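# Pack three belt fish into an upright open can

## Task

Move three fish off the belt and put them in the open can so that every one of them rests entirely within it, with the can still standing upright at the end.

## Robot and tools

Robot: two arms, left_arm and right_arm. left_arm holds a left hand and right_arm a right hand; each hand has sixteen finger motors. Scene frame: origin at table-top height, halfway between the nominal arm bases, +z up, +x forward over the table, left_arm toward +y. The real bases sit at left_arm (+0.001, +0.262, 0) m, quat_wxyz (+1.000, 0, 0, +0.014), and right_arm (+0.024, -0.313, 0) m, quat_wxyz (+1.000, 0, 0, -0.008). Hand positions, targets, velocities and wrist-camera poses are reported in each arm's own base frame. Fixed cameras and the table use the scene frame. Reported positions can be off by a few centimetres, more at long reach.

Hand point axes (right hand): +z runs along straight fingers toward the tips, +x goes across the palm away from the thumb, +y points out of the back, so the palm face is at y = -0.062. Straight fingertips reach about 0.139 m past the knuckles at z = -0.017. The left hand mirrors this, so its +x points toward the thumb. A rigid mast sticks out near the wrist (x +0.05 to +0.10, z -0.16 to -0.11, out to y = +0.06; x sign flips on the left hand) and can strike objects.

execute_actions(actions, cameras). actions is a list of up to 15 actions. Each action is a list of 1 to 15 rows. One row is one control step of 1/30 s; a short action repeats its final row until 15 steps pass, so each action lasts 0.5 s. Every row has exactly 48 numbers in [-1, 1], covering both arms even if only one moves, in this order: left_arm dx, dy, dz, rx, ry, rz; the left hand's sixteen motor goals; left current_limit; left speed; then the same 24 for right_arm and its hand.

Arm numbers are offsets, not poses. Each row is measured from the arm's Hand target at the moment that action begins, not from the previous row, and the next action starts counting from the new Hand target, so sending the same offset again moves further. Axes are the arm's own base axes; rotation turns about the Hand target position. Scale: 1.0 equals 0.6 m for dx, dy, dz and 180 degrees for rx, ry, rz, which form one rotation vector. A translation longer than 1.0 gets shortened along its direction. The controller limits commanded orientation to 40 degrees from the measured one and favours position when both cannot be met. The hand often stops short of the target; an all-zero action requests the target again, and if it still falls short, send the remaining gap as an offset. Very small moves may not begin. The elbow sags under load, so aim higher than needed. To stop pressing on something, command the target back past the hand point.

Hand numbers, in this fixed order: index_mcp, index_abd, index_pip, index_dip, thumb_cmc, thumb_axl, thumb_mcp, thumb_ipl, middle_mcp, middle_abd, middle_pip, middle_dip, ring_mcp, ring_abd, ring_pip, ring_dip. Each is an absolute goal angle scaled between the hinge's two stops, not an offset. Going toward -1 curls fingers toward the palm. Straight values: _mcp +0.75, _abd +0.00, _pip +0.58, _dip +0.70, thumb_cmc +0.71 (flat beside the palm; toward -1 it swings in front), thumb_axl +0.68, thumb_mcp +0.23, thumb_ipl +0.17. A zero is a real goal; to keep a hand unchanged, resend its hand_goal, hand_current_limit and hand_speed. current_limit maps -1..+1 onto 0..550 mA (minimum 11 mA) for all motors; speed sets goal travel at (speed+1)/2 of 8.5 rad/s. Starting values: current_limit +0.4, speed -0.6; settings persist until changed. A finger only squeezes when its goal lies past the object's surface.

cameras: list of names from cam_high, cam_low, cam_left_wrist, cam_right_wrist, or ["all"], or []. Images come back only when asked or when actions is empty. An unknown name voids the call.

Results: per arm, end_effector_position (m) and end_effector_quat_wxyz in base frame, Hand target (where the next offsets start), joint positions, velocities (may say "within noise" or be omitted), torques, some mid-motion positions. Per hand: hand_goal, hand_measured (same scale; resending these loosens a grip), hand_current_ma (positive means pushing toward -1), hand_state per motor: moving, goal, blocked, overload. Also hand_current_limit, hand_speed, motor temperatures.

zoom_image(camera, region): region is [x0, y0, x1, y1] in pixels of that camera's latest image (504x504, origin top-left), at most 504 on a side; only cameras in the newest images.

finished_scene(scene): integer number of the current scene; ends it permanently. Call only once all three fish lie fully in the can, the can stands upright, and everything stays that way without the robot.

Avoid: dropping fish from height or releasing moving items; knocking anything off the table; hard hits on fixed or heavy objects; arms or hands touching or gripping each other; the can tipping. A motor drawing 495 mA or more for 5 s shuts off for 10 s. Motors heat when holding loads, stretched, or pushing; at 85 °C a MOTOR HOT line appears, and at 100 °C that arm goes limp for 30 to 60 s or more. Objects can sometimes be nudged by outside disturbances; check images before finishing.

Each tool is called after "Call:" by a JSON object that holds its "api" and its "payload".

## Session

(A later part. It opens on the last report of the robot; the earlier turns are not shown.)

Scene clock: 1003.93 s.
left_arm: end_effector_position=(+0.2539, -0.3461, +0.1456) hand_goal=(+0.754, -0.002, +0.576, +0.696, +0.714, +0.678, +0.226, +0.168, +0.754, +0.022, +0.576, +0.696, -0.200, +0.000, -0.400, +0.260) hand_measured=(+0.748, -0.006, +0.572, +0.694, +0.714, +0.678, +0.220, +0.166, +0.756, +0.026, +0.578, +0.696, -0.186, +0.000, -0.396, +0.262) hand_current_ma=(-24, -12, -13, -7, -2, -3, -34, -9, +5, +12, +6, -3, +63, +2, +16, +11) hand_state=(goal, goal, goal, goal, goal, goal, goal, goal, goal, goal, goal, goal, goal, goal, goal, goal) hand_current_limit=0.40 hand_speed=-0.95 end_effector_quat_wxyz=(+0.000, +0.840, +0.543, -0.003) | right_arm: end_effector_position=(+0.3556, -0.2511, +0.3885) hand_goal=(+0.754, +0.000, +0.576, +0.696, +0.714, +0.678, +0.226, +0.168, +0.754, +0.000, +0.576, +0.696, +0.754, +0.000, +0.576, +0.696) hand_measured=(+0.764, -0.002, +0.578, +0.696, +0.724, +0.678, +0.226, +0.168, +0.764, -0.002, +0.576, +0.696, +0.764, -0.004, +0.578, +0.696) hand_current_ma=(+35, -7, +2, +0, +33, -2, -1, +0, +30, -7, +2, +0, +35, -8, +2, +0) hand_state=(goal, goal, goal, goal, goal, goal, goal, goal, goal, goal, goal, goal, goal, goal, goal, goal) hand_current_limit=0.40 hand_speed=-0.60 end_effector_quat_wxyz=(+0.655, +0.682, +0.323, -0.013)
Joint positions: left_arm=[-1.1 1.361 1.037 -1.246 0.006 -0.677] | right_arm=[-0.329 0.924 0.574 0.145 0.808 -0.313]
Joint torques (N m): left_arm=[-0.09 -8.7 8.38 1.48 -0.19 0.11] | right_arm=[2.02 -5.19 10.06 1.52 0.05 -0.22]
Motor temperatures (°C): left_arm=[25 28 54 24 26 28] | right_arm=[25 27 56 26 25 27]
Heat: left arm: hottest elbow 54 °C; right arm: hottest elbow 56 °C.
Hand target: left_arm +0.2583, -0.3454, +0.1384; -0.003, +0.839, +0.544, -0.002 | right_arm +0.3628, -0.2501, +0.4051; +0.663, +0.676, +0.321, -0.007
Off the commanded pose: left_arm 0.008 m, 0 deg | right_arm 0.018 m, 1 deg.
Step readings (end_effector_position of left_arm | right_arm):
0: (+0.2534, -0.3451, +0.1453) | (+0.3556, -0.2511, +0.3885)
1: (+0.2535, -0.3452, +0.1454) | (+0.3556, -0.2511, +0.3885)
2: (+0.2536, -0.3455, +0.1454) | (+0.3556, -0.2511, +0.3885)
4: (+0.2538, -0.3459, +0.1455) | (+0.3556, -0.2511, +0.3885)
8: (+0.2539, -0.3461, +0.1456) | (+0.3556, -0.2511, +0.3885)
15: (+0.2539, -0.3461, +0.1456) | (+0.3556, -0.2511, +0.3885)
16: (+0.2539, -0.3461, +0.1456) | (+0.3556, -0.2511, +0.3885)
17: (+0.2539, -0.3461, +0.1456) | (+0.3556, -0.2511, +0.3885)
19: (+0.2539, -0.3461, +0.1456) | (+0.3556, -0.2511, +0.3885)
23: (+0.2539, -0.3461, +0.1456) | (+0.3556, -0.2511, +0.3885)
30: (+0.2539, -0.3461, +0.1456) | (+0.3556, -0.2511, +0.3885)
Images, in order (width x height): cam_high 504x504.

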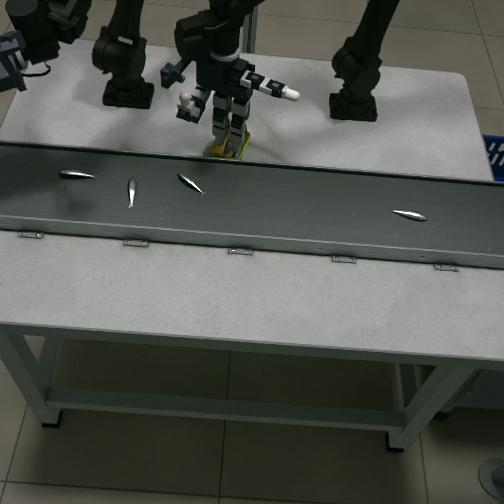

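Call:
{"api": "execute_actions", "payload": {"actions": [[[0.007,-0.013,0.03,0,0,0,0.754,-0.002,0.576,0.696,0.714,0.678,0.226,0.168,0.754,0.022,0.576,0.696,-0.2,0,-0.4,0.26,0.4,-0.95,0,0,0,0,0,0,0.754,0,0.576,0.696,0.714,0.678,0.226,0.168,0.754,0,0.576,0.696,0.754,0,0.576,0.696,0.4,-0.6]],[[0.004,-0.008,0.05,0,0,0,0.754,-0.002,0.576,0.696,0.714,0.678,0.226,0.168,0.754,0.022,0.576,0.696,-0.2,0,-0.4,0.26,0.4,-0.95,0,0,0,0,0,0,0.754,0,0.576,0.696,0.714,0.678,0.226,0.168,0.754,0,0.576,0.696,0.754,0,0.576,0.696,0.4,-0.6]],[[0,0,0.083,0,0,0,0.754,-0.002,0.576,0.696,0.714,0.678,0.226,0.168,0.754,0.022,0.576,0.696,-0.2,0,-0.4,0.26,0.4,-0.95,0,0,0,0,0,0,0.754,0,0.576,0.696,0.714,0.678,0.226,0.168,0.754,0,0.576,0.696,0.754,0,0.576,0.696,0.4,-0.6]]], "cameras": ["cam_high","cam_left_wrist"]}}

Call:
{"api": "zoom_image", "payload": {"camera": "cam_high", "region": [205, 118, 255, 168]}}

Scene clock: 1034.03 s.
left_arm: end_effector_position=(+0.2567, -0.3515, +0.2153) hand_goal=(+0.754, -0.002, +0.576, +0.696, +0.714, +0.678, +0.226, +0.168, +0.754, +0.022, +0.576, +0.696, -0.200, +0.000, -0.400, +0.260) hand_measured=(+0.752, -0.004, +0.574, +0.694, +0.714, +0.678, +0.220, +0.166, +0.752, +0.024, +0.578, +0.696, -0.186, +0.000, -0.396, +0.262) hand_current_ma=(-11, -9, -11, -7, -3, -3, -36, -9, -8, +6, +4, -3, +63, +2, +16, +11) hand_state=(goal, goal, goal, goal, goal, goal, goal, goal, goal, goal, goal, goal, goal, goal, goal, goal) hand_current_limit=0.40 hand_speed=-0.95 end_effector_quat_wxyz=(-0.022, +0.840, +0.542, -0.001) | right_arm: end_effector_position=(+0.3556, -0.2511, +0.3885) hand_goal=(+0.754, +0.000, +0.576, +0.696, +0.714, +0.678, +0.226, +0.168, +0.754, +0.000, +0.576, +0.696, +0.754, +0.000, +0.576, +0.696) hand_measured=(+0.764, -0.002, +0.578, +0.696, +0.724, +0.678, +0.226, +0.168, +0.764, -0.002, +0.576, +0.696, +0.764, -0.004, +0.578, +0.696) hand_current_ma=(+35, -7, +2, +0, +33, -2, -1, +0, +30, -7, +2, +0, +35, -8, +2, +0) hand_state=(goal, goal, goal, goal, goal, goal, goal, goal, goal, goal, goal, goal, goal, goal, goal, goal) hand_current_limit=0.40 hand_speed=-0.60 end_effector_quat_wxyz=(+0.655, +0.682, +0.323, -0.013)
Joint positions: left_arm=[-1.1 1.361 1.231 -1.483 0.005 -0.675] | right_arm=[-0.329 0.924 0.574 0.145 0.808 -0.313]
Joint torques (N m): left_arm=[-0.09 -11.11 13.31 0.18 -0.17 0.1] | right_arm=[1.38 -4.72 9.88 1.63 0.13 -0.2]
Motor temperatures (°C): left_arm=[25 28 54 24 26 28] | right_arm=[25 27 56 26 25 27]
Heat: left arm: hottest elbow 54 °C; right arm: hottest elbow 56 °C.
Hand target: left_arm +0.2649, -0.3580, +0.2363; -0.002, +0.839, +0.544, -0.002 | right_arm +0.3628, -0.2501, +0.4051; +0.663, +0.676, +0.321, -0.007
Off the commanded pose: left_arm 0.023 m, 2 deg | right_arm 0.018 m, 1 deg.
Step readings (end_effector_position of left_arm | right_arm):
0: (+0.2539, -0.3461, +0.1456) | (+0.3556, -0.2511, +0.3885)
1: (+0.2535, -0.3453, +0.1452) | (+0.3556, -0.2511, +0.3885)
2: (+0.2529, -0.3441, +0.1447) | (+0.3556, -0.2511, +0.3885)
4: (+0.2518, -0.3420, +0.1436) | (+0.3556, -0.2511, +0.3885)
8: (+0.2514, -0.3413, +0.1424) | (+0.3556, -0.2511, +0.3885)
15: (+0.2514, -0.3412, +0.1423) | (+0.3556, -0.2511, +0.3885)
16: (+0.2510, -0.3404, +0.1447) | (+0.3556, -0.2511, +0.3885)
17: (+0.2503, -0.3390, +0.1473) | (+0.3556, -0.2511, +0.3885)
19: (+0.2508, -0.3399, +0.1555) | (+0.3556, -0.2511, +0.3885)
23: (+0.2547, -0.3477, +0.1681) | (+0.3556, -0.2511, +0.3885)
30: (+0.2547, -0.3476, +0.1690) | (+0.3556, -0.2511, +0.3885)
31: (+0.2539, -0.3460, +0.1725) | (+0.3556, -0.2511, +0.3885)
32: (+0.2523, -0.3429, +0.1768) | (+0.3556, -0.2511, +0.3885)
34: (+0.2517, -0.3416, +0.1902) | (+0.3556, -0.2511, +0.3885)
38: (+0.2565, -0.3511, +0.2127) | (+0.3556, -0.2511, +0.3885)
45: (+0.2567, -0.3515, +0.2153) | (+0.3556, -0.2511, +0.3885)
camera_calibration:
cam_left_wrist: T_world_to_cam=[[-0.892296, -0.451448, 0.00117804, 0.0345876], [-0.28968, 0.574555, 0.765488, 0.0613801], [-0.346255, 0.682701, -0.643449, 0.591753], [0, 0, 0, 1]] pos_world=[0.253541, -0.423642, 0.333737]
Images, in order (width x height): cam_high 504x504, cam_left_wrist 504x504.

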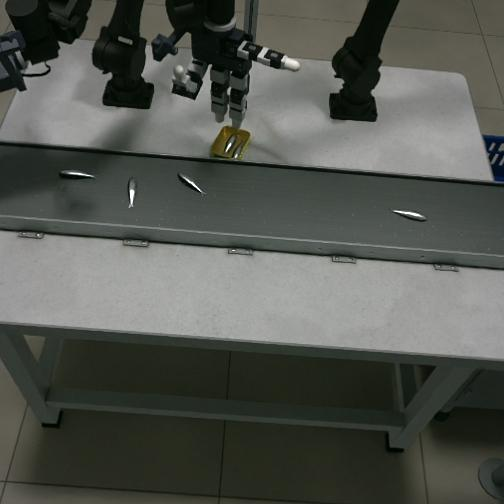

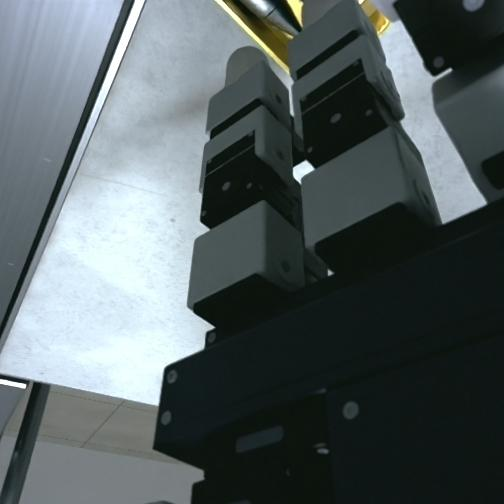

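Scaled by 10.080 from the camera's 504x504 image, which has a finer 720x720 frame.

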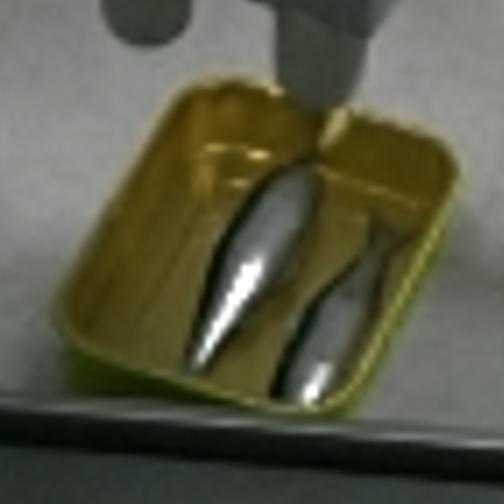

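Call:
{"api": "execute_actions", "payload": {"actions": [[[-0.057,0.042,-0.02,0,0,0.028,-0.07,0.0,-0.3,-0.17,0.714,0.678,0.226,0.168,0.754,0.0,0.576,0.696,-0.2,0,-0.4,0.26,0.4,-0.6,0,0,0,0,0,0,0.754,0,0.576,0.696,0.714,0.678,0.226,0.168,0.754,0,0.576,0.696,0.754,0,0.576,0.696,0.4,-0.6]],[[0,0,-0.065,0,0,0,-0.07,0.0,-0.3,-0.17,0.714,0.678,0.226,0.168,0.754,0.0,0.576,0.696,-0.2,0,-0.4,0.26,0.4,-0.6,0,0,0,0,0,0,0.754,0,0.576,0.696,0.714,0.678,0.226,0.168,0.754,0,0.576,0.696,0.754,0,0.576,0.696,0.4,-0.6]]], "cameras": ["cam_high","cam_left_wrist"]}}

Call:
{"api": "zoom_image", "payload": {"camera": "cam_high", "region": [205, 118, 255, 168]}}

Scene clock: 1075.07 s.
left_arm: end_effector_position=(+0.2296, -0.3275, +0.1837) hand_goal=(-0.070, +0.000, -0.300, -0.170, +0.714, +0.678, +0.226, +0.168, +0.754, +0.000, +0.576, +0.696, -0.200, +0.000, -0.400, +0.260) hand_measured=(-0.052, -0.002, -0.292, -0.168, +0.712, +0.678, +0.220, +0.166, +0.752, +0.002, +0.576, +0.696, -0.188, +0.000, -0.396, +0.262) hand_current_ma=(+88, -10, +32, +12, -5, -3, -31, -9, -5, +8, +3, -3, +58, +1, +16, +11) hand_state=(goal, goal, goal, goal, goal, goal, goal, goal, goal, goal, goal, goal, goal, goal, goal, goal) hand_current_limit=0.40 hand_speed=-0.60 end_effector_quat_wxyz=(-0.010, +0.815, +0.580, -0.002) | right_arm: end_effector_position=(+0.3556, -0.2511, +0.3885) hand_goal=(+0.754, +0.000, +0.576, +0.696, +0.714, +0.678, +0.226, +0.168, +0.754, +0.000, +0.576, +0.696, +0.754, +0.000, +0.576, +0.696) hand_measured=(+0.764, -0.002, +0.578, +0.696, +0.724, +0.678, +0.226, +0.168, +0.764, -0.002, +0.576, +0.696, +0.764, -0.004, +0.578, +0.696) hand_current_ma=(+35, -7, +2, +0, +33, -2, -1, +0, +30, -7, +2, +0, +35, -8, +2, +0) hand_state=(goal, goal, goal, goal, goal, goal, goal, goal, goal, goal, goal, goal, goal, goal, goal, goal) hand_current_limit=0.40 hand_speed=-0.60 end_effector_quat_wxyz=(+0.655, +0.682, +0.323, -0.013)
Joint positions: left_arm=[-1.149 1.29 1.078 -1.377 0.008 -0.815] | right_arm=[-0.329 0.924 0.574 0.145 0.808 -0.313]
Joint torques (N m): left_arm=[-1.2 -8.7 9.77 1.46 -0.26 0] | right_arm=[1.85 -5.07 9.92 1.63 0.05 -0.19]
Motor temperatures (°C): left_arm=[25 28 57 24 26 28] | right_arm=[25 27 56 26 25 27]
Heat: left arm: hottest elbow 57 °C; right arm: hottest elbow 56 °C.
Hand target: left_arm +0.2307, -0.3328, +0.1852; -0.002, +0.814, +0.580, -0.002 | right_arm +0.3628, -0.2501, +0.4051; +0.663, +0.676, +0.321, -0.007
Off the commanded pose: left_arm 0.006 m, 1 deg | right_arm 0.018 m, 1 deg.
Step readings (end_effector_position of left_arm | right_arm):
0: (+0.2567, -0.3515, +0.2153) | (+0.3556, -0.2511, +0.3885)
1: (+0.2541, -0.3487, +0.2140) | (+0.3556, -0.2511, +0.3885)
2: (+0.2519, -0.3457, +0.2129) | (+0.3556, -0.2511, +0.3885)
4: (+0.2418, -0.3371, +0.2110) | (+0.3556, -0.2511, +0.3885)
8: (+0.2316, -0.3337, +0.2167) | (+0.3556, -0.2511, +0.3885)
15: (+0.2312, -0.3317, +0.2186) | (+0.3556, -0.2511, +0.3885)
16: (+0.2314, -0.3318, +0.2141) | (+0.3556, -0.2511, +0.3885)
17: (+0.2323, -0.3338, +0.2104) | (+0.3556, -0.2511, +0.3885)
19: (+0.2317, -0.3323, +0.1972) | (+0.3556, -0.2511, +0.3885)
23: (+0.2289, -0.3258, +0.1834) | (+0.3556, -0.2511, +0.3885)
30: (+0.2296, -0.3275, +0.1837) | (+0.3556, -0.2511, +0.3885)
camera_calibration:
cam_left_wrist: T_world_to_cam=[[-0.84792, -0.530124, 0.000780972, -0.0145585], [-0.349898, 0.560758, 0.750414, 0.0759849], [-0.398251, 0.636018, -0.660967, 0.545438], [0, 0, 0, 1]] pos_world=[0.231463, -0.397235, 0.303508]
Images, in order (width x height): cam_high 504x504, cam_left_wrist 504x504.

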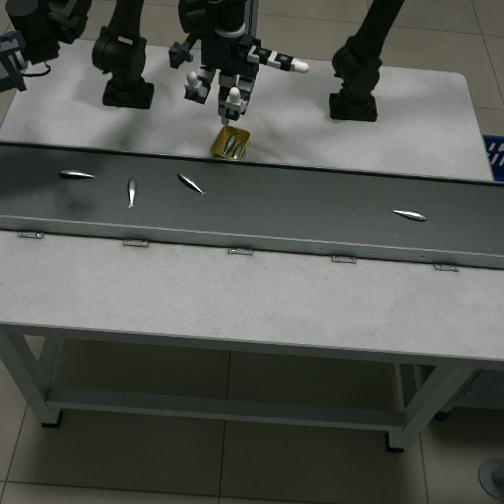

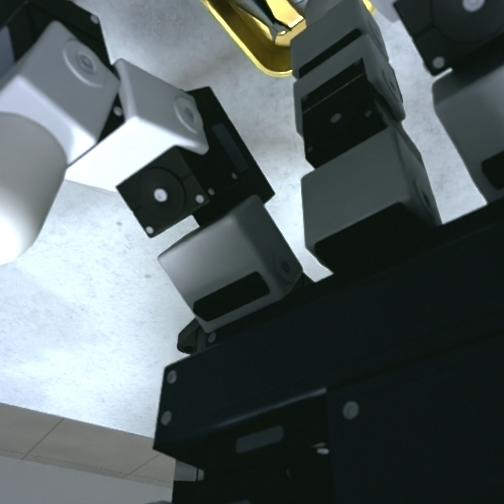

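Scaled by 10.080 from the camera's 504x504 image, which has a finer 720x720 frame.

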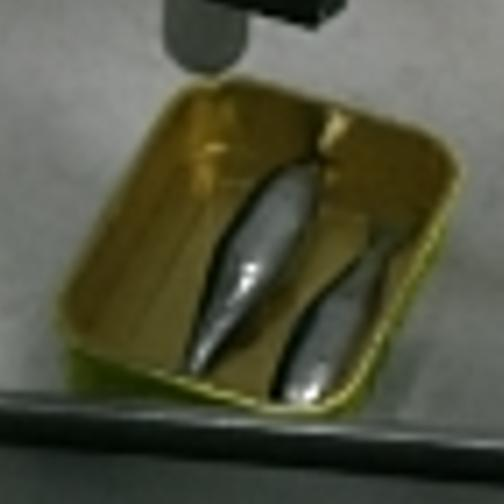

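Call:
{"api": "execute_actions", "payload": {"actions": [[[0.003,-0.006,-0.053,0,0,0,-0.07,0.0,-0.3,-0.17,0.714,0.678,0.226,0.168,0.754,0.0,0.576,0.696,-0.2,0,-0.4,0.26,0.4,-0.6,0,0,0,0,0,0,0.754,0,0.576,0.696,0.714,0.678,0.226,0.168,0.754,0,0.576,0.696,0.754,0,0.576,0.696,0.4,-0.6]]], "cameras": ["cam_high"]}}

Call:
{"api": "zoom_image", "payload": {"camera": "cam_high", "region": [205, 118, 255, 168]}}

Scene clock: 1088.30 s.
left_arm: end_effector_position=(+0.2321, -0.3326, +0.1540) hand_goal=(-0.070, +0.000, -0.300, -0.170, +0.714, +0.678, +0.226, +0.168, +0.754, +0.000, +0.576, +0.696, -0.200, +0.000, -0.400, +0.260) hand_measured=(-0.054, -0.002, -0.294, -0.168, +0.714, +0.678, +0.220, +0.166, +0.754, +0.002, +0.576, +0.696, -0.188, +0.000, -0.396, +0.262) hand_current_ma=(+77, -9, +28, +11, -3, -3, -29, -9, -1, +8, +3, -3, +58, +1, +16, +11) hand_state=(goal, goal, goal, goal, goal, goal, goal, goal, goal, goal, goal, goal, goal, goal, goal, goal) hand_current_limit=0.40 hand_speed=-0.60 end_effector_quat_wxyz=(-0.007, +0.815, +0.580, -0.002) | right_arm: end_effector_position=(+0.3556, -0.2511, +0.3885) hand_goal=(+0.754, +0.000, +0.576, +0.696, +0.714, +0.678, +0.226, +0.168, +0.754, +0.000, +0.576, +0.696, +0.754, +0.000, +0.576, +0.696) hand_measured=(+0.764, -0.002, +0.578, +0.696, +0.724, +0.678, +0.226, +0.168, +0.764, -0.002, +0.576, +0.696, +0.764, -0.004, +0.578, +0.696) hand_current_ma=(+35, -7, +2, +0, +33, -2, -1, +0, +30, -7, +2, +0, +35, -8, +2, +0) hand_state=(goal, goal, goal, goal, goal, goal, goal, goal, goal, goal, goal, goal, goal, goal, goal, goal) hand_current_limit=0.40 hand_speed=-0.60 end_effector_quat_wxyz=(+0.655, +0.682, +0.323, -0.013)
Joint positions: left_arm=[-1.149 1.323 1.027 -1.288 0.007 -0.816] | right_arm=[-0.329 0.924 0.574 0.145 0.808 -0.313]
Joint torques (N m): left_arm=[-1.14 -9.17 9.31 1.36 -0.27 -0.01] | right_arm=[1.79 -4.54 10.1 1.59 0.05 -0.21]
Motor temperatures (°C): left_arm=[25 28 58 24 26 28] | right_arm=[25 27 56 26 25 27]
Heat: left arm: hottest elbow 58 °C; right arm: hottest elbow 56 °C.
Hand target: left_arm +0.2325, -0.3365, +0.1535; -0.002, +0.814, +0.580, -0.002 | right_arm +0.3628, -0.2501, +0.4051; +0.663, +0.676, +0.321, -0.007
Off the commanded pose: left_arm 0.004 m, 1 deg | right_arm 0.018 m, 1 deg.
Step readings (end_effector_position of left_arm | right_arm):
0: (+0.2296, -0.3275, +0.1837) | (+0.3556, -0.2511, +0.3885)
1: (+0.2301, -0.3283, +0.1808) | (+0.3556, -0.2511, +0.3885)
2: (+0.2315, -0.3314, +0.1781) | (+0.3556, -0.2511, +0.3885)
4: (+0.2323, -0.3332, +0.1686) | (+0.3556, -0.2511, +0.3885)
8: (+0.2316, -0.3316, +0.1551) | (+0.3556, -0.2511, +0.3885)
15: (+0.2321, -0.3326, +0.1540) | (+0.3556, -0.2511, +0.3885)
Images, in order (width x height): cam_high 504x504.

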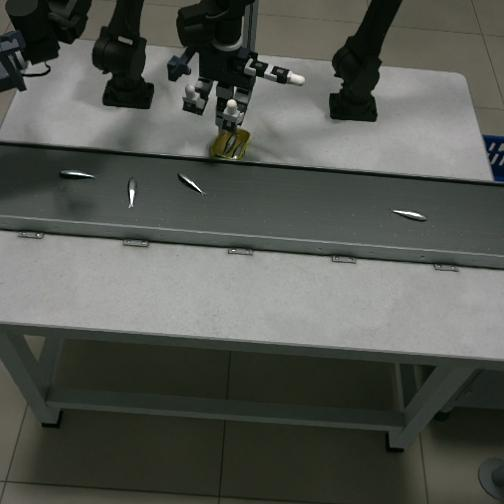

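Scaled by 10.080 from the camera's 504x504 image, which has a finer 720x720 frame.

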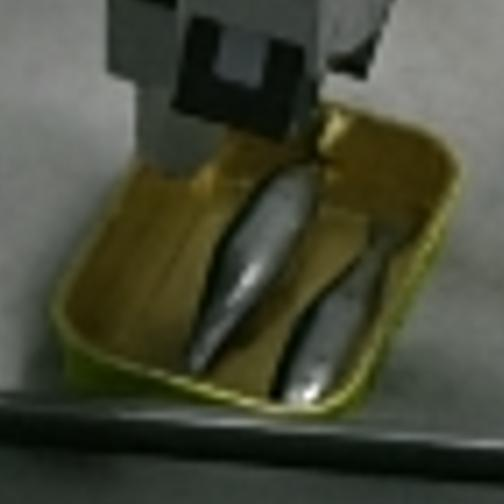

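Call:
{"api": "execute_actions", "payload": {"actions": [[[0.001,0.006,-0.02,0,0,0,-0.07,0.0,-0.3,-0.17,0.714,0.678,0.226,0.168,0.754,0.0,0.576,0.696,-0.2,0,-0.4,0.26,0.4,-0.6,0,0,0,0,0,0,0.754,0,0.576,0.696,0.714,0.678,0.226,0.168,0.754,0,0.576,0.696,0.754,0,0.576,0.696,0.4,-0.6]]], "cameras": ["cam_high"]}}

Call:
{"api": "zoom_image", "payload": {"camera": "cam_high", "region": [205, 118, 255, 168]}}

Scene clock: 1101.03 s.
left_arm: end_effector_position=(+0.2311, -0.3304, +0.1436) hand_goal=(-0.070, +0.000, -0.300, -0.170, +0.714, +0.678, +0.226, +0.168, +0.754, +0.000, +0.576, +0.696, -0.200, +0.000, -0.400, +0.260) hand_measured=(-0.054, -0.002, -0.294, -0.168, +0.714, +0.678, +0.220, +0.166, +0.754, +0.002, +0.576, +0.696, -0.188, +0.000, -0.396, +0.262) hand_current_ma=(+77, -9, +28, +11, -3, -3, -29, -9, -1, +8, +3, -3, +58, +1, +16, +11) hand_state=(goal, goal, goal, goal, goal, goal, goal, goal, goal, goal, goal, goal, goal, goal, goal, goal) hand_current_limit=0.40 hand_speed=-0.60 end_effector_quat_wxyz=(-0.006, +0.815, +0.580, -0.003) | right_arm: end_effector_position=(+0.3556, -0.2511, +0.3885) hand_goal=(+0.754, +0.000, +0.576, +0.696, +0.714, +0.678, +0.226, +0.168, +0.754, +0.000, +0.576, +0.696, +0.754, +0.000, +0.576, +0.696) hand_measured=(+0.764, -0.002, +0.578, +0.696, +0.724, +0.678, +0.226, +0.168, +0.764, -0.002, +0.576, +0.696, +0.764, -0.004, +0.578, +0.696) hand_current_ma=(+35, -7, +2, +0, +33, -2, -1, +0, +30, -7, +2, +0, +35, -8, +2, +0) hand_state=(goal, goal, goal, goal, goal, goal, goal, goal, goal, goal, goal, goal, goal, goal, goal, goal) hand_current_limit=0.40 hand_speed=-0.60 end_effector_quat_wxyz=(+0.655, +0.682, +0.323, -0.013)
Joint positions: left_arm=[-1.149 1.324 0.998 -1.255 0.007 -0.816] | right_arm=[-0.329 0.924 0.574 0.145 0.808 -0.313]
Joint torques (N m): left_arm=[-0.79 -8.7 8.9 1.5 -0.26 0.06] | right_arm=[1.9 -4.6 10.13 1.76 0.09 -0.19]
Motor temperatures (°C): left_arm=[25 28 57 24 26 28] | right_arm=[25 27 57 26 25 27]
Heat: left arm: hottest elbow 57 °C; right arm: hottest elbow 57 °C.
Hand target: left_arm +0.2331, -0.3328, +0.1414; -0.002, +0.814, +0.580, -0.002 | right_arm +0.3628, -0.2501, +0.4051; +0.663, +0.676, +0.321, -0.007
Off the commanded pose: left_arm 0.004 m, 0 deg | right_arm 0.018 m, 1 deg.
Step readings (end_effector_position of left_arm | right_arm):
0: (+0.2321, -0.3326, +0.1540) | (+0.3556, -0.2511, +0.3885)
1: (+0.2320, -0.3325, +0.1525) | (+0.3556, -0.2511, +0.3885)
2: (+0.2325, -0.3335, +0.1511) | (+0.3556, -0.2511, +0.3885)
4: (+0.2321, -0.3327, +0.1471) | (+0.3556, -0.2511, +0.3885)
8: (+0.2308, -0.3299, +0.1435) | (+0.3556, -0.2511, +0.3885)
15: (+0.2311, -0.3304, +0.1436) | (+0.3556, -0.2511, +0.3885)
Images, in order (width x height): cam_high 504x504.

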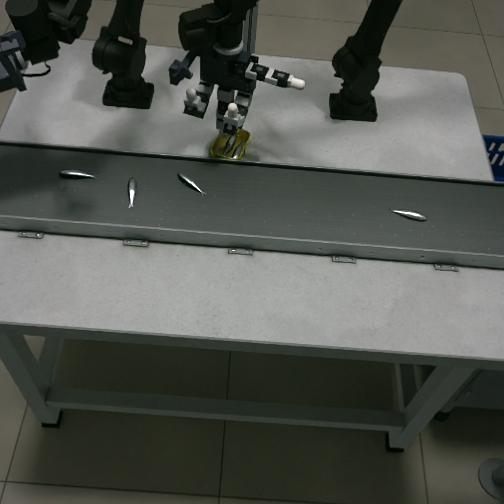

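Scaled by 10.080 from the camera's 504x504 image, which has a finer 720x720 frame.

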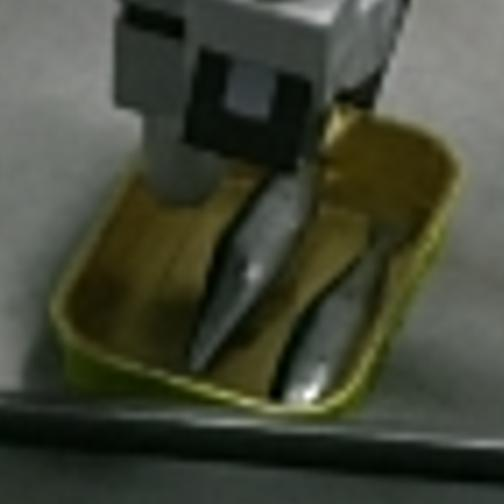

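Call:
{"api": "execute_actions", "payload": {"actions": [[[0.0,0.0,-0.019,0,0,0,-0.07,0.0,-0.3,-0.17,0.714,0.678,0.226,0.168,0.754,0.0,0.576,0.696,-0.2,0,-0.4,0.26,0.4,-0.6,0,0,0,0,0,0,0.754,0,0.576,0.696,0.714,0.678,0.226,0.168,0.754,0,0.576,0.696,0.754,0,0.576,0.696,0.4,-0.6]],[[0.0,0.0,0,0,0,0,-0.07,0.0,-0.3,-0.17,0.714,0.678,0.226,0.168,0.754,0.12,0.576,0.696,-0.2,0,-0.4,0.26,0.3,-0.93,0,0,0,0,0,0,0.754,0,0.576,0.696,0.714,0.678,0.226,0.168,0.754,0,0.576,0.696,0.754,0,0.576,0.696,0.4,-0.6]]], "cameras": ["cam_high"]}}

Call:
{"api": "zoom_image", "payload": {"camera": "cam_high", "region": [205, 118, 255, 168]}}

Scene clock: 1117.20 s.
left_arm: end_effector_position=(+0.2313, -0.3309, +0.1351) hand_goal=(-0.070, +0.000, -0.300, -0.170, +0.714, +0.678, +0.226, +0.168, +0.754, +0.120, +0.576, +0.696, -0.200, +0.000, -0.400, +0.260) hand_measured=(-0.054, -0.002, -0.294, -0.168, +0.714, +0.678, +0.220, +0.166, +0.754, +0.116, +0.576, +0.696, -0.188, +0.000, -0.396, +0.262) hand_current_ma=(+77, -9, +28, +11, -3, -3, -29, -9, -1, -19, +3, -3, +58, +1, +16, +11) hand_state=(goal, goal, goal, goal, goal, goal, goal, goal, goal, goal, goal, goal, goal, goal, goal, goal) hand_current_limit=0.30 hand_speed=-0.93 end_effector_quat_wxyz=(-0.002, +0.815, +0.580, -0.003) | right_arm: end_effector_position=(+0.3556, -0.2511, +0.3885) hand_goal=(+0.754, +0.000, +0.576, +0.696, +0.714, +0.678, +0.226, +0.168, +0.754, +0.000, +0.576, +0.696, +0.754, +0.000, +0.576, +0.696) hand_measured=(+0.764, -0.002, +0.578, +0.696, +0.724, +0.678, +0.226, +0.168, +0.764, -0.002, +0.576, +0.696, +0.764, -0.004, +0.578, +0.696) hand_current_ma=(+35, -7, +2, +0, +33, -2, -1, +0, +30, -7, +2, +0, +35, -8, +2, +0) hand_state=(goal, goal, goal, goal, goal, goal, goal, goal, goal, goal, goal, goal, goal, goal, goal, goal) hand_current_limit=0.40 hand_speed=-0.60 end_effector_quat_wxyz=(+0.655, +0.682, +0.323, -0.013)
Joint positions: left_arm=[-1.149 1.328 0.978 -1.223 0.007 -0.816] | right_arm=[-0.329 0.924 0.574 0.145 0.808 -0.313]
Joint torques (N m): left_arm=[-0.79 -8.12 8.66 1.46 -0.25 0.07] | right_arm=[1.32 -4.78 10.06 1.8 0.09 -0.21]
Motor temperatures (°C): left_arm=[25 28 56 24 26 28] | right_arm=[25 27 57 26 25 27]
Heat: left arm: hottest elbow 56 °C; right arm: hottest elbow 57 °C.
Hand target: left_arm +0.2330, -0.3328, +0.1300; -0.002, +0.814, +0.580, -0.002 | right_arm +0.3628, -0.2501, +0.4051; +0.663, +0.676, +0.321, -0.007
Off the commanded pose: left_arm 0.006 m, 0 deg | right_arm 0.018 m, 1 deg.
Step readings (end_effector_position of left_arm | right_arm):
0: (+0.2311, -0.3304, +0.1436) | (+0.3556, -0.2511, +0.3885)
1: (+0.2312, -0.3307, +0.1426) | (+0.3556, -0.2511, +0.3885)
2: (+0.2317, -0.3319, +0.1416) | (+0.3556, -0.2511, +0.3885)
4: (+0.2317, -0.3318, +0.1384) | (+0.3556, -0.2511, +0.3885)
8: (+0.2312, -0.3306, +0.1351) | (+0.3556, -0.2511, +0.3885)
15: (+0.2313, -0.3309, +0.1351) | (+0.3556, -0.2511, +0.3885)
16: (+0.2313, -0.3309, +0.1351) | (+0.3556, -0.2511, +0.3885)
17: (+0.2313, -0.3309, +0.1351) | (+0.3556, -0.2511, +0.3885)
19: (+0.2313, -0.3309, +0.1351) | (+0.3556, -0.2511, +0.3885)
23: (+0.2313, -0.3309, +0.1351) | (+0.3556, -0.2511, +0.3885)
30: (+0.2313, -0.3309, +0.1351) | (+0.3556, -0.2511, +0.3885)
Images, in order (width x height): cam_high 504x504.

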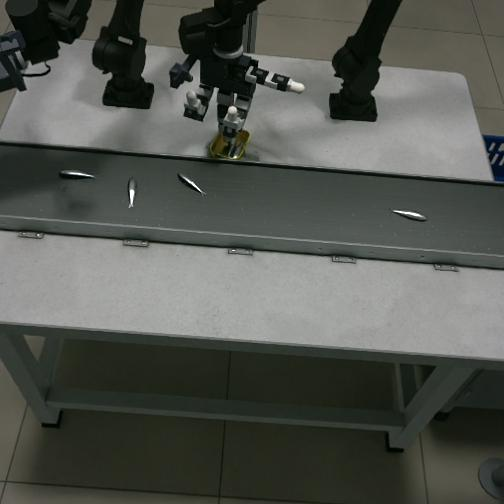

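Scaled by 10.080 from the camera's 504x504 image, which has a finer 720x720 frame.

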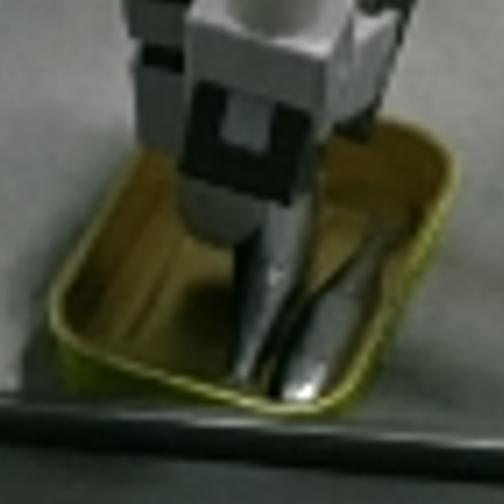

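Call:
{"api": "execute_actions", "payload": {"actions": [[[0.0,0.0,0,0,0,0,-0.07,0.0,-0.3,-0.17,0.714,0.678,0.226,0.168,0.754,0.18,0.576,0.696,-0.2,0,-0.4,0.26,0.3,-0.93,0,0,0,0,0,0,0.754,0,0.576,0.696,0.714,0.678,0.226,0.168,0.754,0,0.576,0.696,0.754,0,0.576,0.696,0.4,-0.6]]], "cameras": ["cam_high"]}}

Call:
{"api": "zoom_image", "payload": {"camera": "cam_high", "region": [205, 118, 255, 168]}}

Scene clock: 1127.13 s.
left_arm: end_effector_position=(+0.2313, -0.3309, +0.1351) hand_goal=(-0.070, +0.000, -0.300, -0.170, +0.714, +0.678, +0.226, +0.168, +0.754, +0.180, +0.576, +0.696, -0.200, +0.000, -0.400, +0.260) hand_measured=(-0.054, -0.002, -0.294, -0.168, +0.714, +0.678, +0.220, +0.166, +0.754, +0.174, +0.576, +0.696, -0.188, +0.000, -0.396, +0.262) hand_current_ma=(+77, -9, +28, +11, -3, -3, -29, -9, -1, -24, +3, -3, +58, +1, +16, +11) hand_state=(goal, goal, goal, goal, goal, goal, goal, goal, goal, goal, goal, goal, goal, goal, goal, goal) hand_current_limit=0.30 hand_speed=-0.93 end_effector_quat_wxyz=(-0.002, +0.815, +0.580, -0.003) | right_arm: end_effector_position=(+0.3556, -0.2511, +0.3885) hand_goal=(+0.754, +0.000, +0.576, +0.696, +0.714, +0.678, +0.226, +0.168, +0.754, +0.000, +0.576, +0.696, +0.754, +0.000, +0.576, +0.696) hand_measured=(+0.764, -0.002, +0.578, +0.696, +0.724, +0.678, +0.226, +0.168, +0.764, -0.002, +0.576, +0.696, +0.764, -0.004, +0.578, +0.696) hand_current_ma=(+35, -7, +2, +0, +33, -2, -1, +0, +30, -7, +2, +0, +35, -8, +2, +0) hand_state=(goal, goal, goal, goal, goal, goal, goal, goal, goal, goal, goal, goal, goal, goal, goal, goal) hand_current_limit=0.40 hand_speed=-0.60 end_effector_quat_wxyz=(+0.655, +0.682, +0.323, -0.013)
Joint positions: left_arm=[-1.149 1.328 0.978 -1.223 0.007 -0.816] | right_arm=[-0.329 0.924 0.574 0.145 0.808 -0.313]
Joint torques (N m): left_arm=[-0.79 -8.35 8.61 1.54 -0.26 0.06] | right_arm=[2.2 -4.84 9.92 1.61 0.09 -0.16]
Motor temperatures (°C): left_arm=[25 28 55 24 26 28] | right_arm=[25 27 57 26 25 27]
Heat: left arm: hottest elbow 55 °C; right arm: hottest elbow 57 °C.
Hand target: left_arm +0.2330, -0.3328, +0.1300; -0.002, +0.814, +0.580, -0.002 | right_arm +0.3628, -0.2501, +0.4051; +0.663, +0.676, +0.321, -0.007
Off the commanded pose: left_arm 0.006 m, 0 deg | right_arm 0.018 m, 1 deg.
Step readings (end_effector_position of left_arm | right_arm):
0: (+0.2313, -0.3309, +0.1351) | (+0.3556, -0.2511, +0.3885)
1: (+0.2313, -0.3309, +0.1351) | (+0.3556, -0.2511, +0.3885)
2: (+0.2313, -0.3309, +0.1351) | (+0.3556, -0.2511, +0.3885)
4: (+0.2313, -0.3309, +0.1351) | (+0.3556, -0.2511, +0.3885)
8: (+0.2313, -0.3309, +0.1351) | (+0.3556, -0.2511, +0.3885)
15: (+0.2313, -0.3309, +0.1351) | (+0.3556, -0.2511, +0.3885)
Images, in order (width x height): cam_high 504x504.

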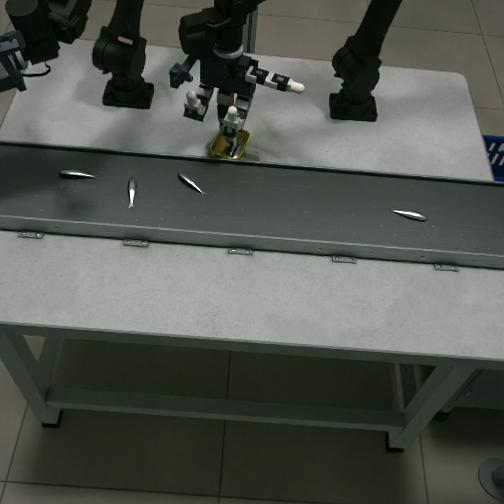

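Scaled by 10.080 from the camera's 504x504 image, which has a finer 720x720 frame.

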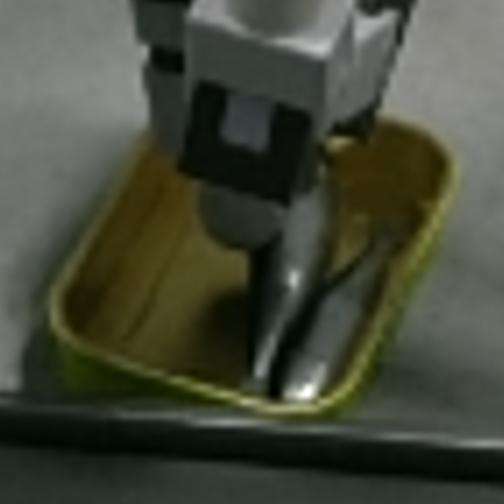

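Call:
{"api": "execute_actions", "payload": {"actions": [[[0.007,-0.013,0.035,0,0,0,-0.07,0.0,-0.3,-0.17,0.714,0.678,0.226,0.168,0.754,0.08,0.576,0.696,-0.2,0,-0.4,0.26,0.4,-0.8,0,0,0,0,0,0,0.754,0,0.576,0.696,0.714,0.678,0.226,0.168,0.754,0,0.576,0.696,0.754,0,0.576,0.696,0.4,-0.6]],[[0.004,-0.008,0.05,0,0,0,-0.07,0.0,-0.3,-0.17,0.714,0.678,0.226,0.168,0.754,0.08,0.576,0.696,-0.2,0,-0.4,0.26,0.4,-0.8,0,0,0,0,0,0,0.754,0,0.576,0.696,0.714,0.678,0.226,0.168,0.754,0,0.576,0.696,0.754,0,0.576,0.696,0.4,-0.6]],[[0,0,0.083,0,0,0,-0.07,0.0,-0.3,-0.17,0.714,0.678,0.226,0.168,0.754,0.08,0.576,0.696,-0.2,0,-0.4,0.26,0.4,-0.8,0,0,0,0,0,0,0.754,0,0.576,0.696,0.714,0.678,0.226,0.168,0.754,0,0.576,0.696,0.754,0,0.576,0.696,0.4,-0.6]],[[0.07,0.0,0.015,0,0,0.125,0.754,0.1,0.576,0.696,0.714,0.678,0.226,0.168,0.754,-0.1,0.576,0.696,-0.2,0,-0.4,0.26,0.4,-0.6,0,0,0,0,0,0,0.754,0,0.576,0.696,0.714,0.678,0.226,0.168,0.754,0,0.576,0.696,0.754,0,0.576,0.696,0.4,-0.6]],[[0.07,0.0,0.015,0,0,0.125,0.754,0.1,0.576,0.696,0.714,0.678,0.226,0.168,0.754,-0.1,0.576,0.696,-0.2,0,-0.4,0.26,0.4,-0.6,0,0,0,0,0,0,0.754,0,0.576,0.696,0.714,0.678,0.226,0.168,0.754,0,0.576,0.696,0.754,0,0.576,0.696,0.4,-0.6]],[[0.0735,0.001,0.0,0,0,0.125,0.754,0.1,0.576,0.696,0.714,0.678,0.226,0.168,0.754,-0.1,0.576,0.696,-0.2,0,-0.4,0.26,0.4,-0.6,0,0,0,0,0,0,0.754,0,0.576,0.696,0.714,0.678,0.226,0.168,0.754,0,0.576,0.696,0.754,0,0.576,0.696,0.4,-0.6]]], "cameras": ["cam_high","cam_left_wrist"]}}

Call:
{"api": "zoom_image", "payload": {"camera": "cam_high", "region": [205, 118, 255, 168]}}

Call:
{"api": "zoom_image", "payload": {"camera": "cam_high", "region": [155, 135, 235, 215]}}

Scene clock: 1159.07 s.
left_arm: end_effector_position=(+0.3642, -0.3335, +0.2312) hand_goal=(+0.754, +0.100, +0.576, +0.696, +0.714, +0.678, +0.226, +0.168, +0.754, -0.100, +0.576, +0.696, -0.200, +0.000, -0.400, +0.260) hand_measured=(+0.752, +0.100, +0.574, +0.694, +0.714, +0.678, +0.220, +0.166, +0.754, -0.098, +0.576, +0.696, -0.188, +0.000, -0.396, +0.262) hand_current_ma=(-5, -3, -10, -11, +1, -3, -34, -9, -1, +6, +2, -3, +58, +0, +15, +10) hand_state=(goal, goal, goal, goal, goal, goal, goal, goal, goal, goal, goal, goal, goal, goal, goal, goal) hand_current_limit=0.40 hand_speed=-0.60 end_effector_quat_wxyz=(-0.017, +0.355, +0.935, +0.007) | right_arm: end_effector_position=(+0.3556, -0.2511, +0.3885) hand_goal=(+0.754, +0.000, +0.576, +0.696, +0.714, +0.678, +0.226, +0.168, +0.754, +0.000, +0.576, +0.696, +0.754, +0.000, +0.576, +0.696) hand_measured=(+0.764, -0.002, +0.578, +0.696, +0.724, +0.678, +0.226, +0.168, +0.764, -0.002, +0.576, +0.696, +0.764, -0.004, +0.578, +0.696) hand_current_ma=(+35, -7, +2, +0, +33, -2, -1, +0, +30, -7, +2, +0, +35, -8, +2, +0) hand_state=(goal, goal, goal, goal, goal, goal, goal, goal, goal, goal, goal, goal, goal, goal, goal, goal) hand_current_limit=0.40 hand_speed=-0.60 end_effector_quat_wxyz=(+0.655, +0.682, +0.323, -0.013)
Joint positions: left_arm=[-0.9 1.739 1.7 -1.568 0.006 -1.746] | right_arm=[-0.329 0.924 0.574 0.145 0.808 -0.313]
Joint torques (N m): left_arm=[-1.38 -15.74 14.2 0.03 -0.08 0.01] | right_arm=[1.14 -4.66 10.06 1.5 0.1 -0.2]
Motor temperatures (°C): left_arm=[25 28 54 24 26 28] | right_arm=[25 27 57 26 25 27]
Heat: left arm: hottest elbow 54 °C; right arm: hottest elbow 57 °C.
Hand target: left_arm +0.3678, -0.3448, +0.2488; -0.001, +0.355, +0.935, -0.003 | right_arm +0.3628, -0.2501, +0.4051; +0.663, +0.676, +0.321, -0.007
Off the commanded pose: left_arm 0.021 m, 2 deg | right_arm 0.018 m, 1 deg.
Step readings (end_effector_position of left_arm | right_arm):
0: (+0.2313, -0.3309, +0.1351) | (+0.3556, -0.2511, +0.3885)
1: (+0.2308, -0.3298, +0.1349) | (+0.3556, -0.2511, +0.3885)
2: (+0.2302, -0.3285, +0.1352) | (+0.3556, -0.2511, +0.3885)
4: (+0.2290, -0.3258, +0.1347) | (+0.3556, -0.2511, +0.3885)
8: (+0.2284, -0.3245, +0.1344) | (+0.3556, -0.2511, +0.3885)
15: (+0.2283, -0.3243, +0.1343) | (+0.3556, -0.2511, +0.3885)
16: (+0.2280, -0.3235, +0.1369) | (+0.3556, -0.2511, +0.3885)
17: (+0.2275, -0.3223, +0.1400) | (+0.3556, -0.2511, +0.3885)
19: (+0.2283, -0.3240, +0.1491) | (+0.3556, -0.2511, +0.3885)
23: (+0.2326, -0.3336, +0.1629) | (+0.3556, -0.2511, +0.3885)
30: (+0.2326, -0.3337, +0.1641) | (+0.3556, -0.2511, +0.3885)
31: (+0.2318, -0.3321, +0.1676) | (+0.3556, -0.2511, +0.3885)
32: (+0.2303, -0.3286, +0.1722) | (+0.3556, -0.2511, +0.3885)
34: (+0.2297, -0.3271, +0.1856) | (+0.3556, -0.2511, +0.3885)
38: (+0.2339, -0.3366, +0.2078) | (+0.3556, -0.2511, +0.3885)
45: (+0.2342, -0.3371, +0.2105) | (+0.3556, -0.2511, +0.3885)
46: (+0.2364, -0.3362, +0.2122) | (+0.3556, -0.2511, +0.3885)
47: (+0.2400, -0.3352, +0.2140) | (+0.3556, -0.2511, +0.3885)
49: (+0.2569, -0.3400, +0.2207) | (+0.3556, -0.2511, +0.3885)
53: (+0.2782, -0.3427, +0.2247) | (+0.3556, -0.2511, +0.3885)
60: (+0.2768, -0.3359, +0.2224) | (+0.3556, -0.2511, +0.3885)
61: (+0.2789, -0.3345, +0.2240) | (+0.3556, -0.2511, +0.3885)
62: (+0.2815, -0.3346, +0.2260) | (+0.3556, -0.2511, +0.3885)
64: (+0.2997, -0.3425, +0.2327) | (+0.3556, -0.2511, +0.3885)
68: (+0.3232, -0.3452, +0.2347) | (+0.3556, -0.2511, +0.3885)
75: (+0.3199, -0.3362, +0.2318) | (+0.3556, -0.2511, +0.3885)
76: (+0.3217, -0.3353, +0.2332) | (+0.3556, -0.2511, +0.3885)
77: (+0.3241, -0.3370, +0.2349) | (+0.3556, -0.2511, +0.3885)
79: (+0.3433, -0.3457, +0.2394) | (+0.3556, -0.2511, +0.3885)
83: (+0.3687, -0.3435, +0.2361) | (+0.3556, -0.2511, +0.3885)
90: (+0.3655, -0.3339, +0.2311) | (+0.3556, -0.2511, +0.3885)
camera_calibration:
cam_left_wrist: T_world_to_cam=[[0.166651, -0.98546, -0.0330994, -0.417171], [-0.645104, -0.134358, 0.752189, -0.0338655], [-0.7457, -0.104001, -0.658115, 0.513326], [0, 0, 0, 1]] pos_world=[0.430462, -0.362269, 0.349493]
Images, in order (width x height): cam_high 504x504, cam_left_wrist 504x504.

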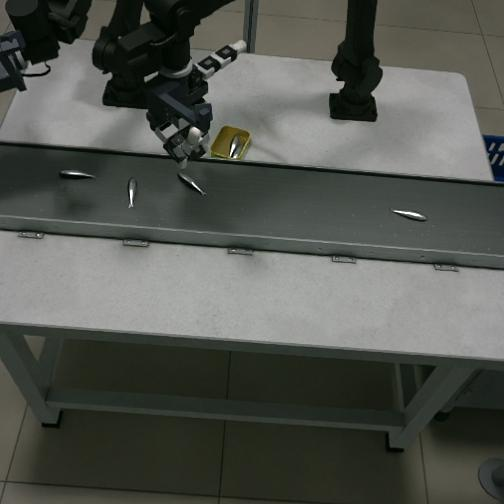

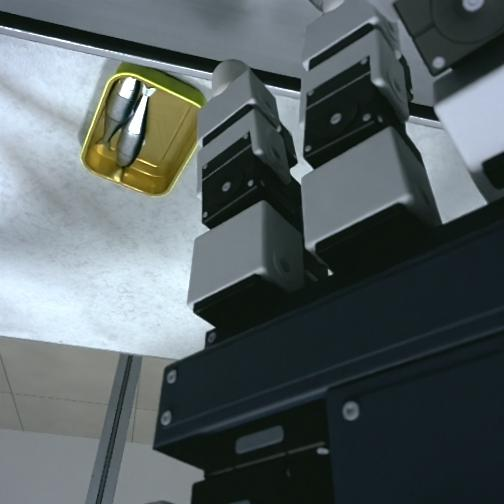

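Scaled by 10.080 from the camera's 504x504 image, which has a finer 720x720 frame.

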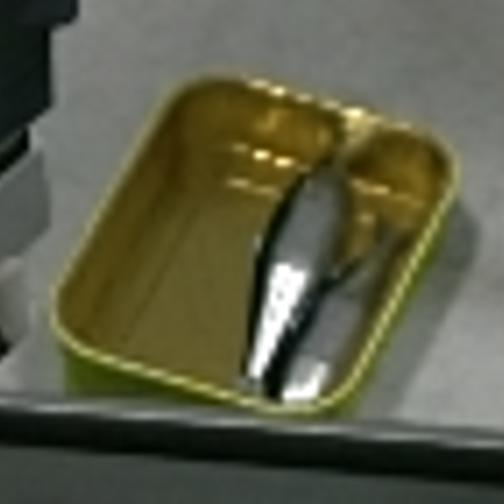

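Scaled by 6.300 from the camera's 504x504 image, which has a finer 720x720 frame.

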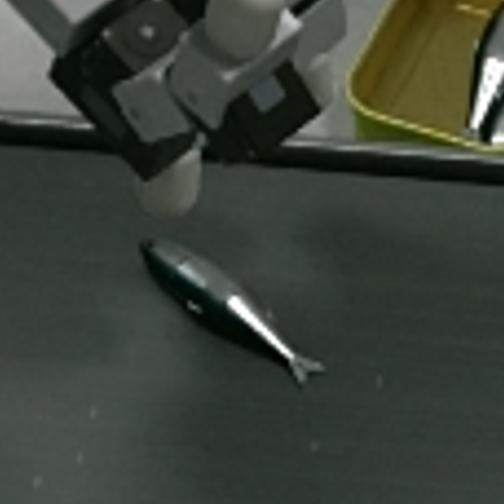

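Call:
{"api": "execute_actions", "payload": {"actions": [[[-0.004,-0.006,-0.058,0,0,0,0.754,0.1,0.576,0.696,0.714,0.678,0.226,0.168,0.754,-0.1,0.576,0.696,-0.2,0,-0.4,0.26,0.4,-0.6,0,0,0,0,0,0,0.754,0,0.576,0.696,0.714,0.678,0.226,0.168,0.754,0,0.576,0.696,0.754,0,0.576,0.696,0.4,-0.6]],[[0,0,-0.055,0,0,0,0.754,0.1,0.576,0.696,0.714,0.678,0.226,0.168,0.754,-0.1,0.576,0.696,-0.2,0,-0.4,0.26,0.4,-0.6,0,0,0,0,0,0,0.754,0,0.576,0.696,0.714,0.678,0.226,0.168,0.754,0,0.576,0.696,0.754,0,0.576,0.696,0.4,-0.6]]], "cameras": ["cam_high","cam_left_wrist"]}}

Call:
{"api": "zoom_image", "payload": {"camera": "cam_high", "region": [155, 135, 235, 215]}}

Call:
{"api": "zoom_image", "payload": {"camera": "cam_left_wrist", "region": [180, 0, 360, 120]}}

Scene clock: 1190.50 s.
left_arm: end_effector_position=(+0.3672, -0.3411, +0.1815) hand_goal=(+0.754, +0.100, +0.576, +0.696, +0.714, +0.678, +0.226, +0.168, +0.754, -0.100, +0.576, +0.696, -0.200, +0.000, -0.400, +0.260) hand_measured=(+0.752, +0.100, +0.574, +0.694, +0.714, +0.678, +0.220, +0.166, +0.754, -0.098, +0.576, +0.696, -0.188, +0.000, -0.396, +0.262) hand_current_ma=(-5, -1, -10, -11, +1, -3, -30, -9, -1, +6, +2, -3, +58, +0, +15, +10) hand_state=(goal, goal, goal, goal, goal, goal, goal, goal, goal, goal, goal, goal, goal, goal, goal, goal) hand_current_limit=0.40 hand_speed=-0.60 end_effector_quat_wxyz=(-0.006, +0.352, +0.936, +0.000) | right_arm: end_effector_position=(+0.3556, -0.2511, +0.3885) hand_goal=(+0.754, +0.000, +0.576, +0.696, +0.714, +0.678, +0.226, +0.168, +0.754, +0.000, +0.576, +0.696, +0.754, +0.000, +0.576, +0.696) hand_measured=(+0.764, -0.002, +0.578, +0.696, +0.724, +0.678, +0.226, +0.168, +0.764, -0.002, +0.576, +0.696, +0.764, -0.004, +0.578, +0.696) hand_current_ma=(+35, -7, +2, +0, +33, -2, -1, +0, +30, -7, +2, +0, +35, -8, +2, +0) hand_state=(goal, goal, goal, goal, goal, goal, goal, goal, goal, goal, goal, goal, goal, goal, goal, goal) hand_current_limit=0.40 hand_speed=-0.60 end_effector_quat_wxyz=(+0.655, +0.682, +0.323, -0.013)
Joint positions: left_arm=[-0.905 1.757 1.597 -1.422 0.006 -1.755] | right_arm=[-0.329 0.924 0.574 0.145 0.808 -0.313]
Joint torques (N m): left_arm=[-1.44 -15.79 9.35 1.17 -0.09 0] | right_arm=[1.26 -5.36 10 1.58 0.11 -0.21]
Motor temperatures (°C): left_arm=[25 30 62 24 26 28] | right_arm=[25 27 57 26 25 27]
Heat: left arm: hottest elbow 62 °C; right arm: hottest elbow 57 °C.
Hand target: left_arm +0.3654, -0.3484, +0.1811; -0.001, +0.355, +0.935, -0.003 | right_arm +0.3628, -0.2501, +0.4051; +0.663, +0.676, +0.321, -0.007
Off the commanded pose: left_arm 0.008 m, 1 deg | right_arm 0.018 m, 1 deg.
Step readings (end_effector_position of left_arm | right_arm):
0: (+0.3642, -0.3334, +0.2312) | (+0.3556, -0.2511, +0.3885)
1: (+0.3646, -0.3344, +0.2295) | (+0.3556, -0.2511, +0.3885)
2: (+0.3661, -0.3372, +0.2267) | (+0.3556, -0.2511, +0.3885)
4: (+0.3680, -0.3407, +0.2231) | (+0.3556, -0.2511, +0.3885)
8: (+0.3681, -0.3415, +0.2192) | (+0.3556, -0.2511, +0.3885)
15: (+0.3677, -0.3417, +0.2192) | (+0.3556, -0.2511, +0.3885)
16: (+0.3677, -0.3418, +0.2149) | (+0.3556, -0.2511, +0.3885)
17: (+0.3689, -0.3433, +0.2098) | (+0.3556, -0.2511, +0.3885)
19: (+0.3689, -0.3432, +0.1996) | (+0.3556, -0.2511, +0.3885)
23: (+0.3664, -0.3401, +0.1835) | (+0.3556, -0.2511, +0.3885)
30: (+0.3672, -0.3411, +0.1815) | (+0.3556, -0.2511, +0.3885)
camera_calibration:
cam_left_wrist: T_world_to_cam=[[0.172218, -0.984992, -0.0114568, -0.432662], [-0.656096, -0.123373, 0.744525, 0.0135738], [-0.734764, -0.120704, -0.667497, 0.474089], [0, 0, 0, 1]] pos_world=[0.431762, -0.367269, 0.30139]
Images, in order (width x height): cam_high 504x504, cam_left_wrist 504x504.

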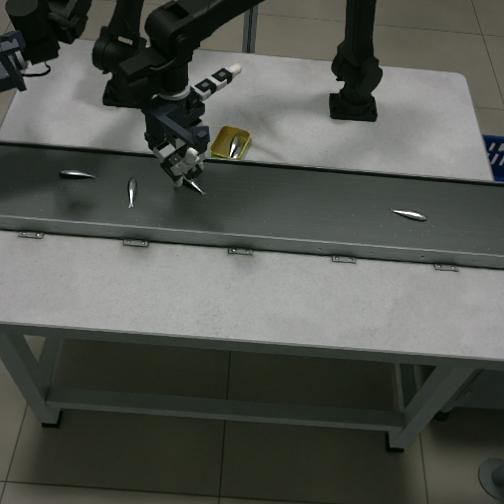

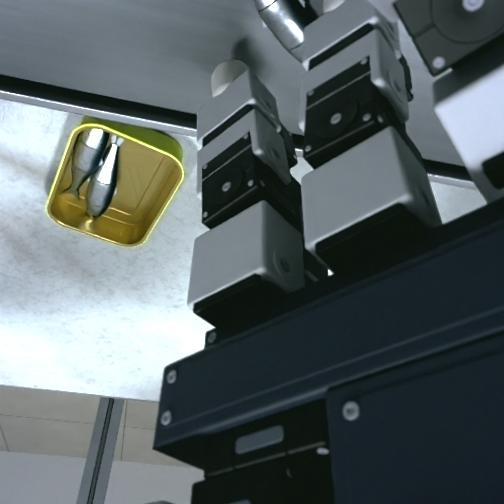

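Scaled by 6.300 from the camera's 504x504 image, which has a finer 720x720 frame.

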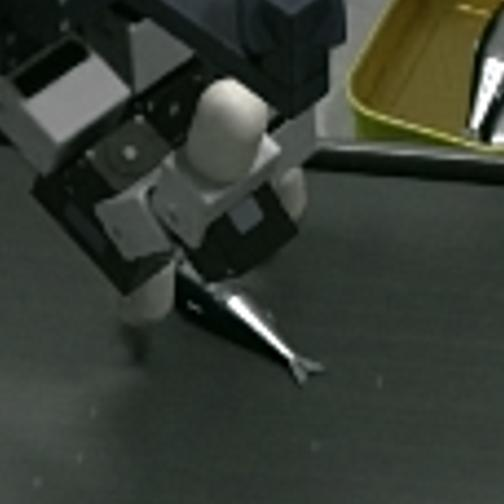

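Scaled by 2.800 from the camera's 504x504 image, which has a finer 720x720 frame.

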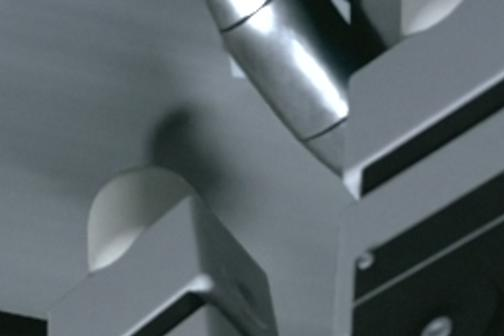

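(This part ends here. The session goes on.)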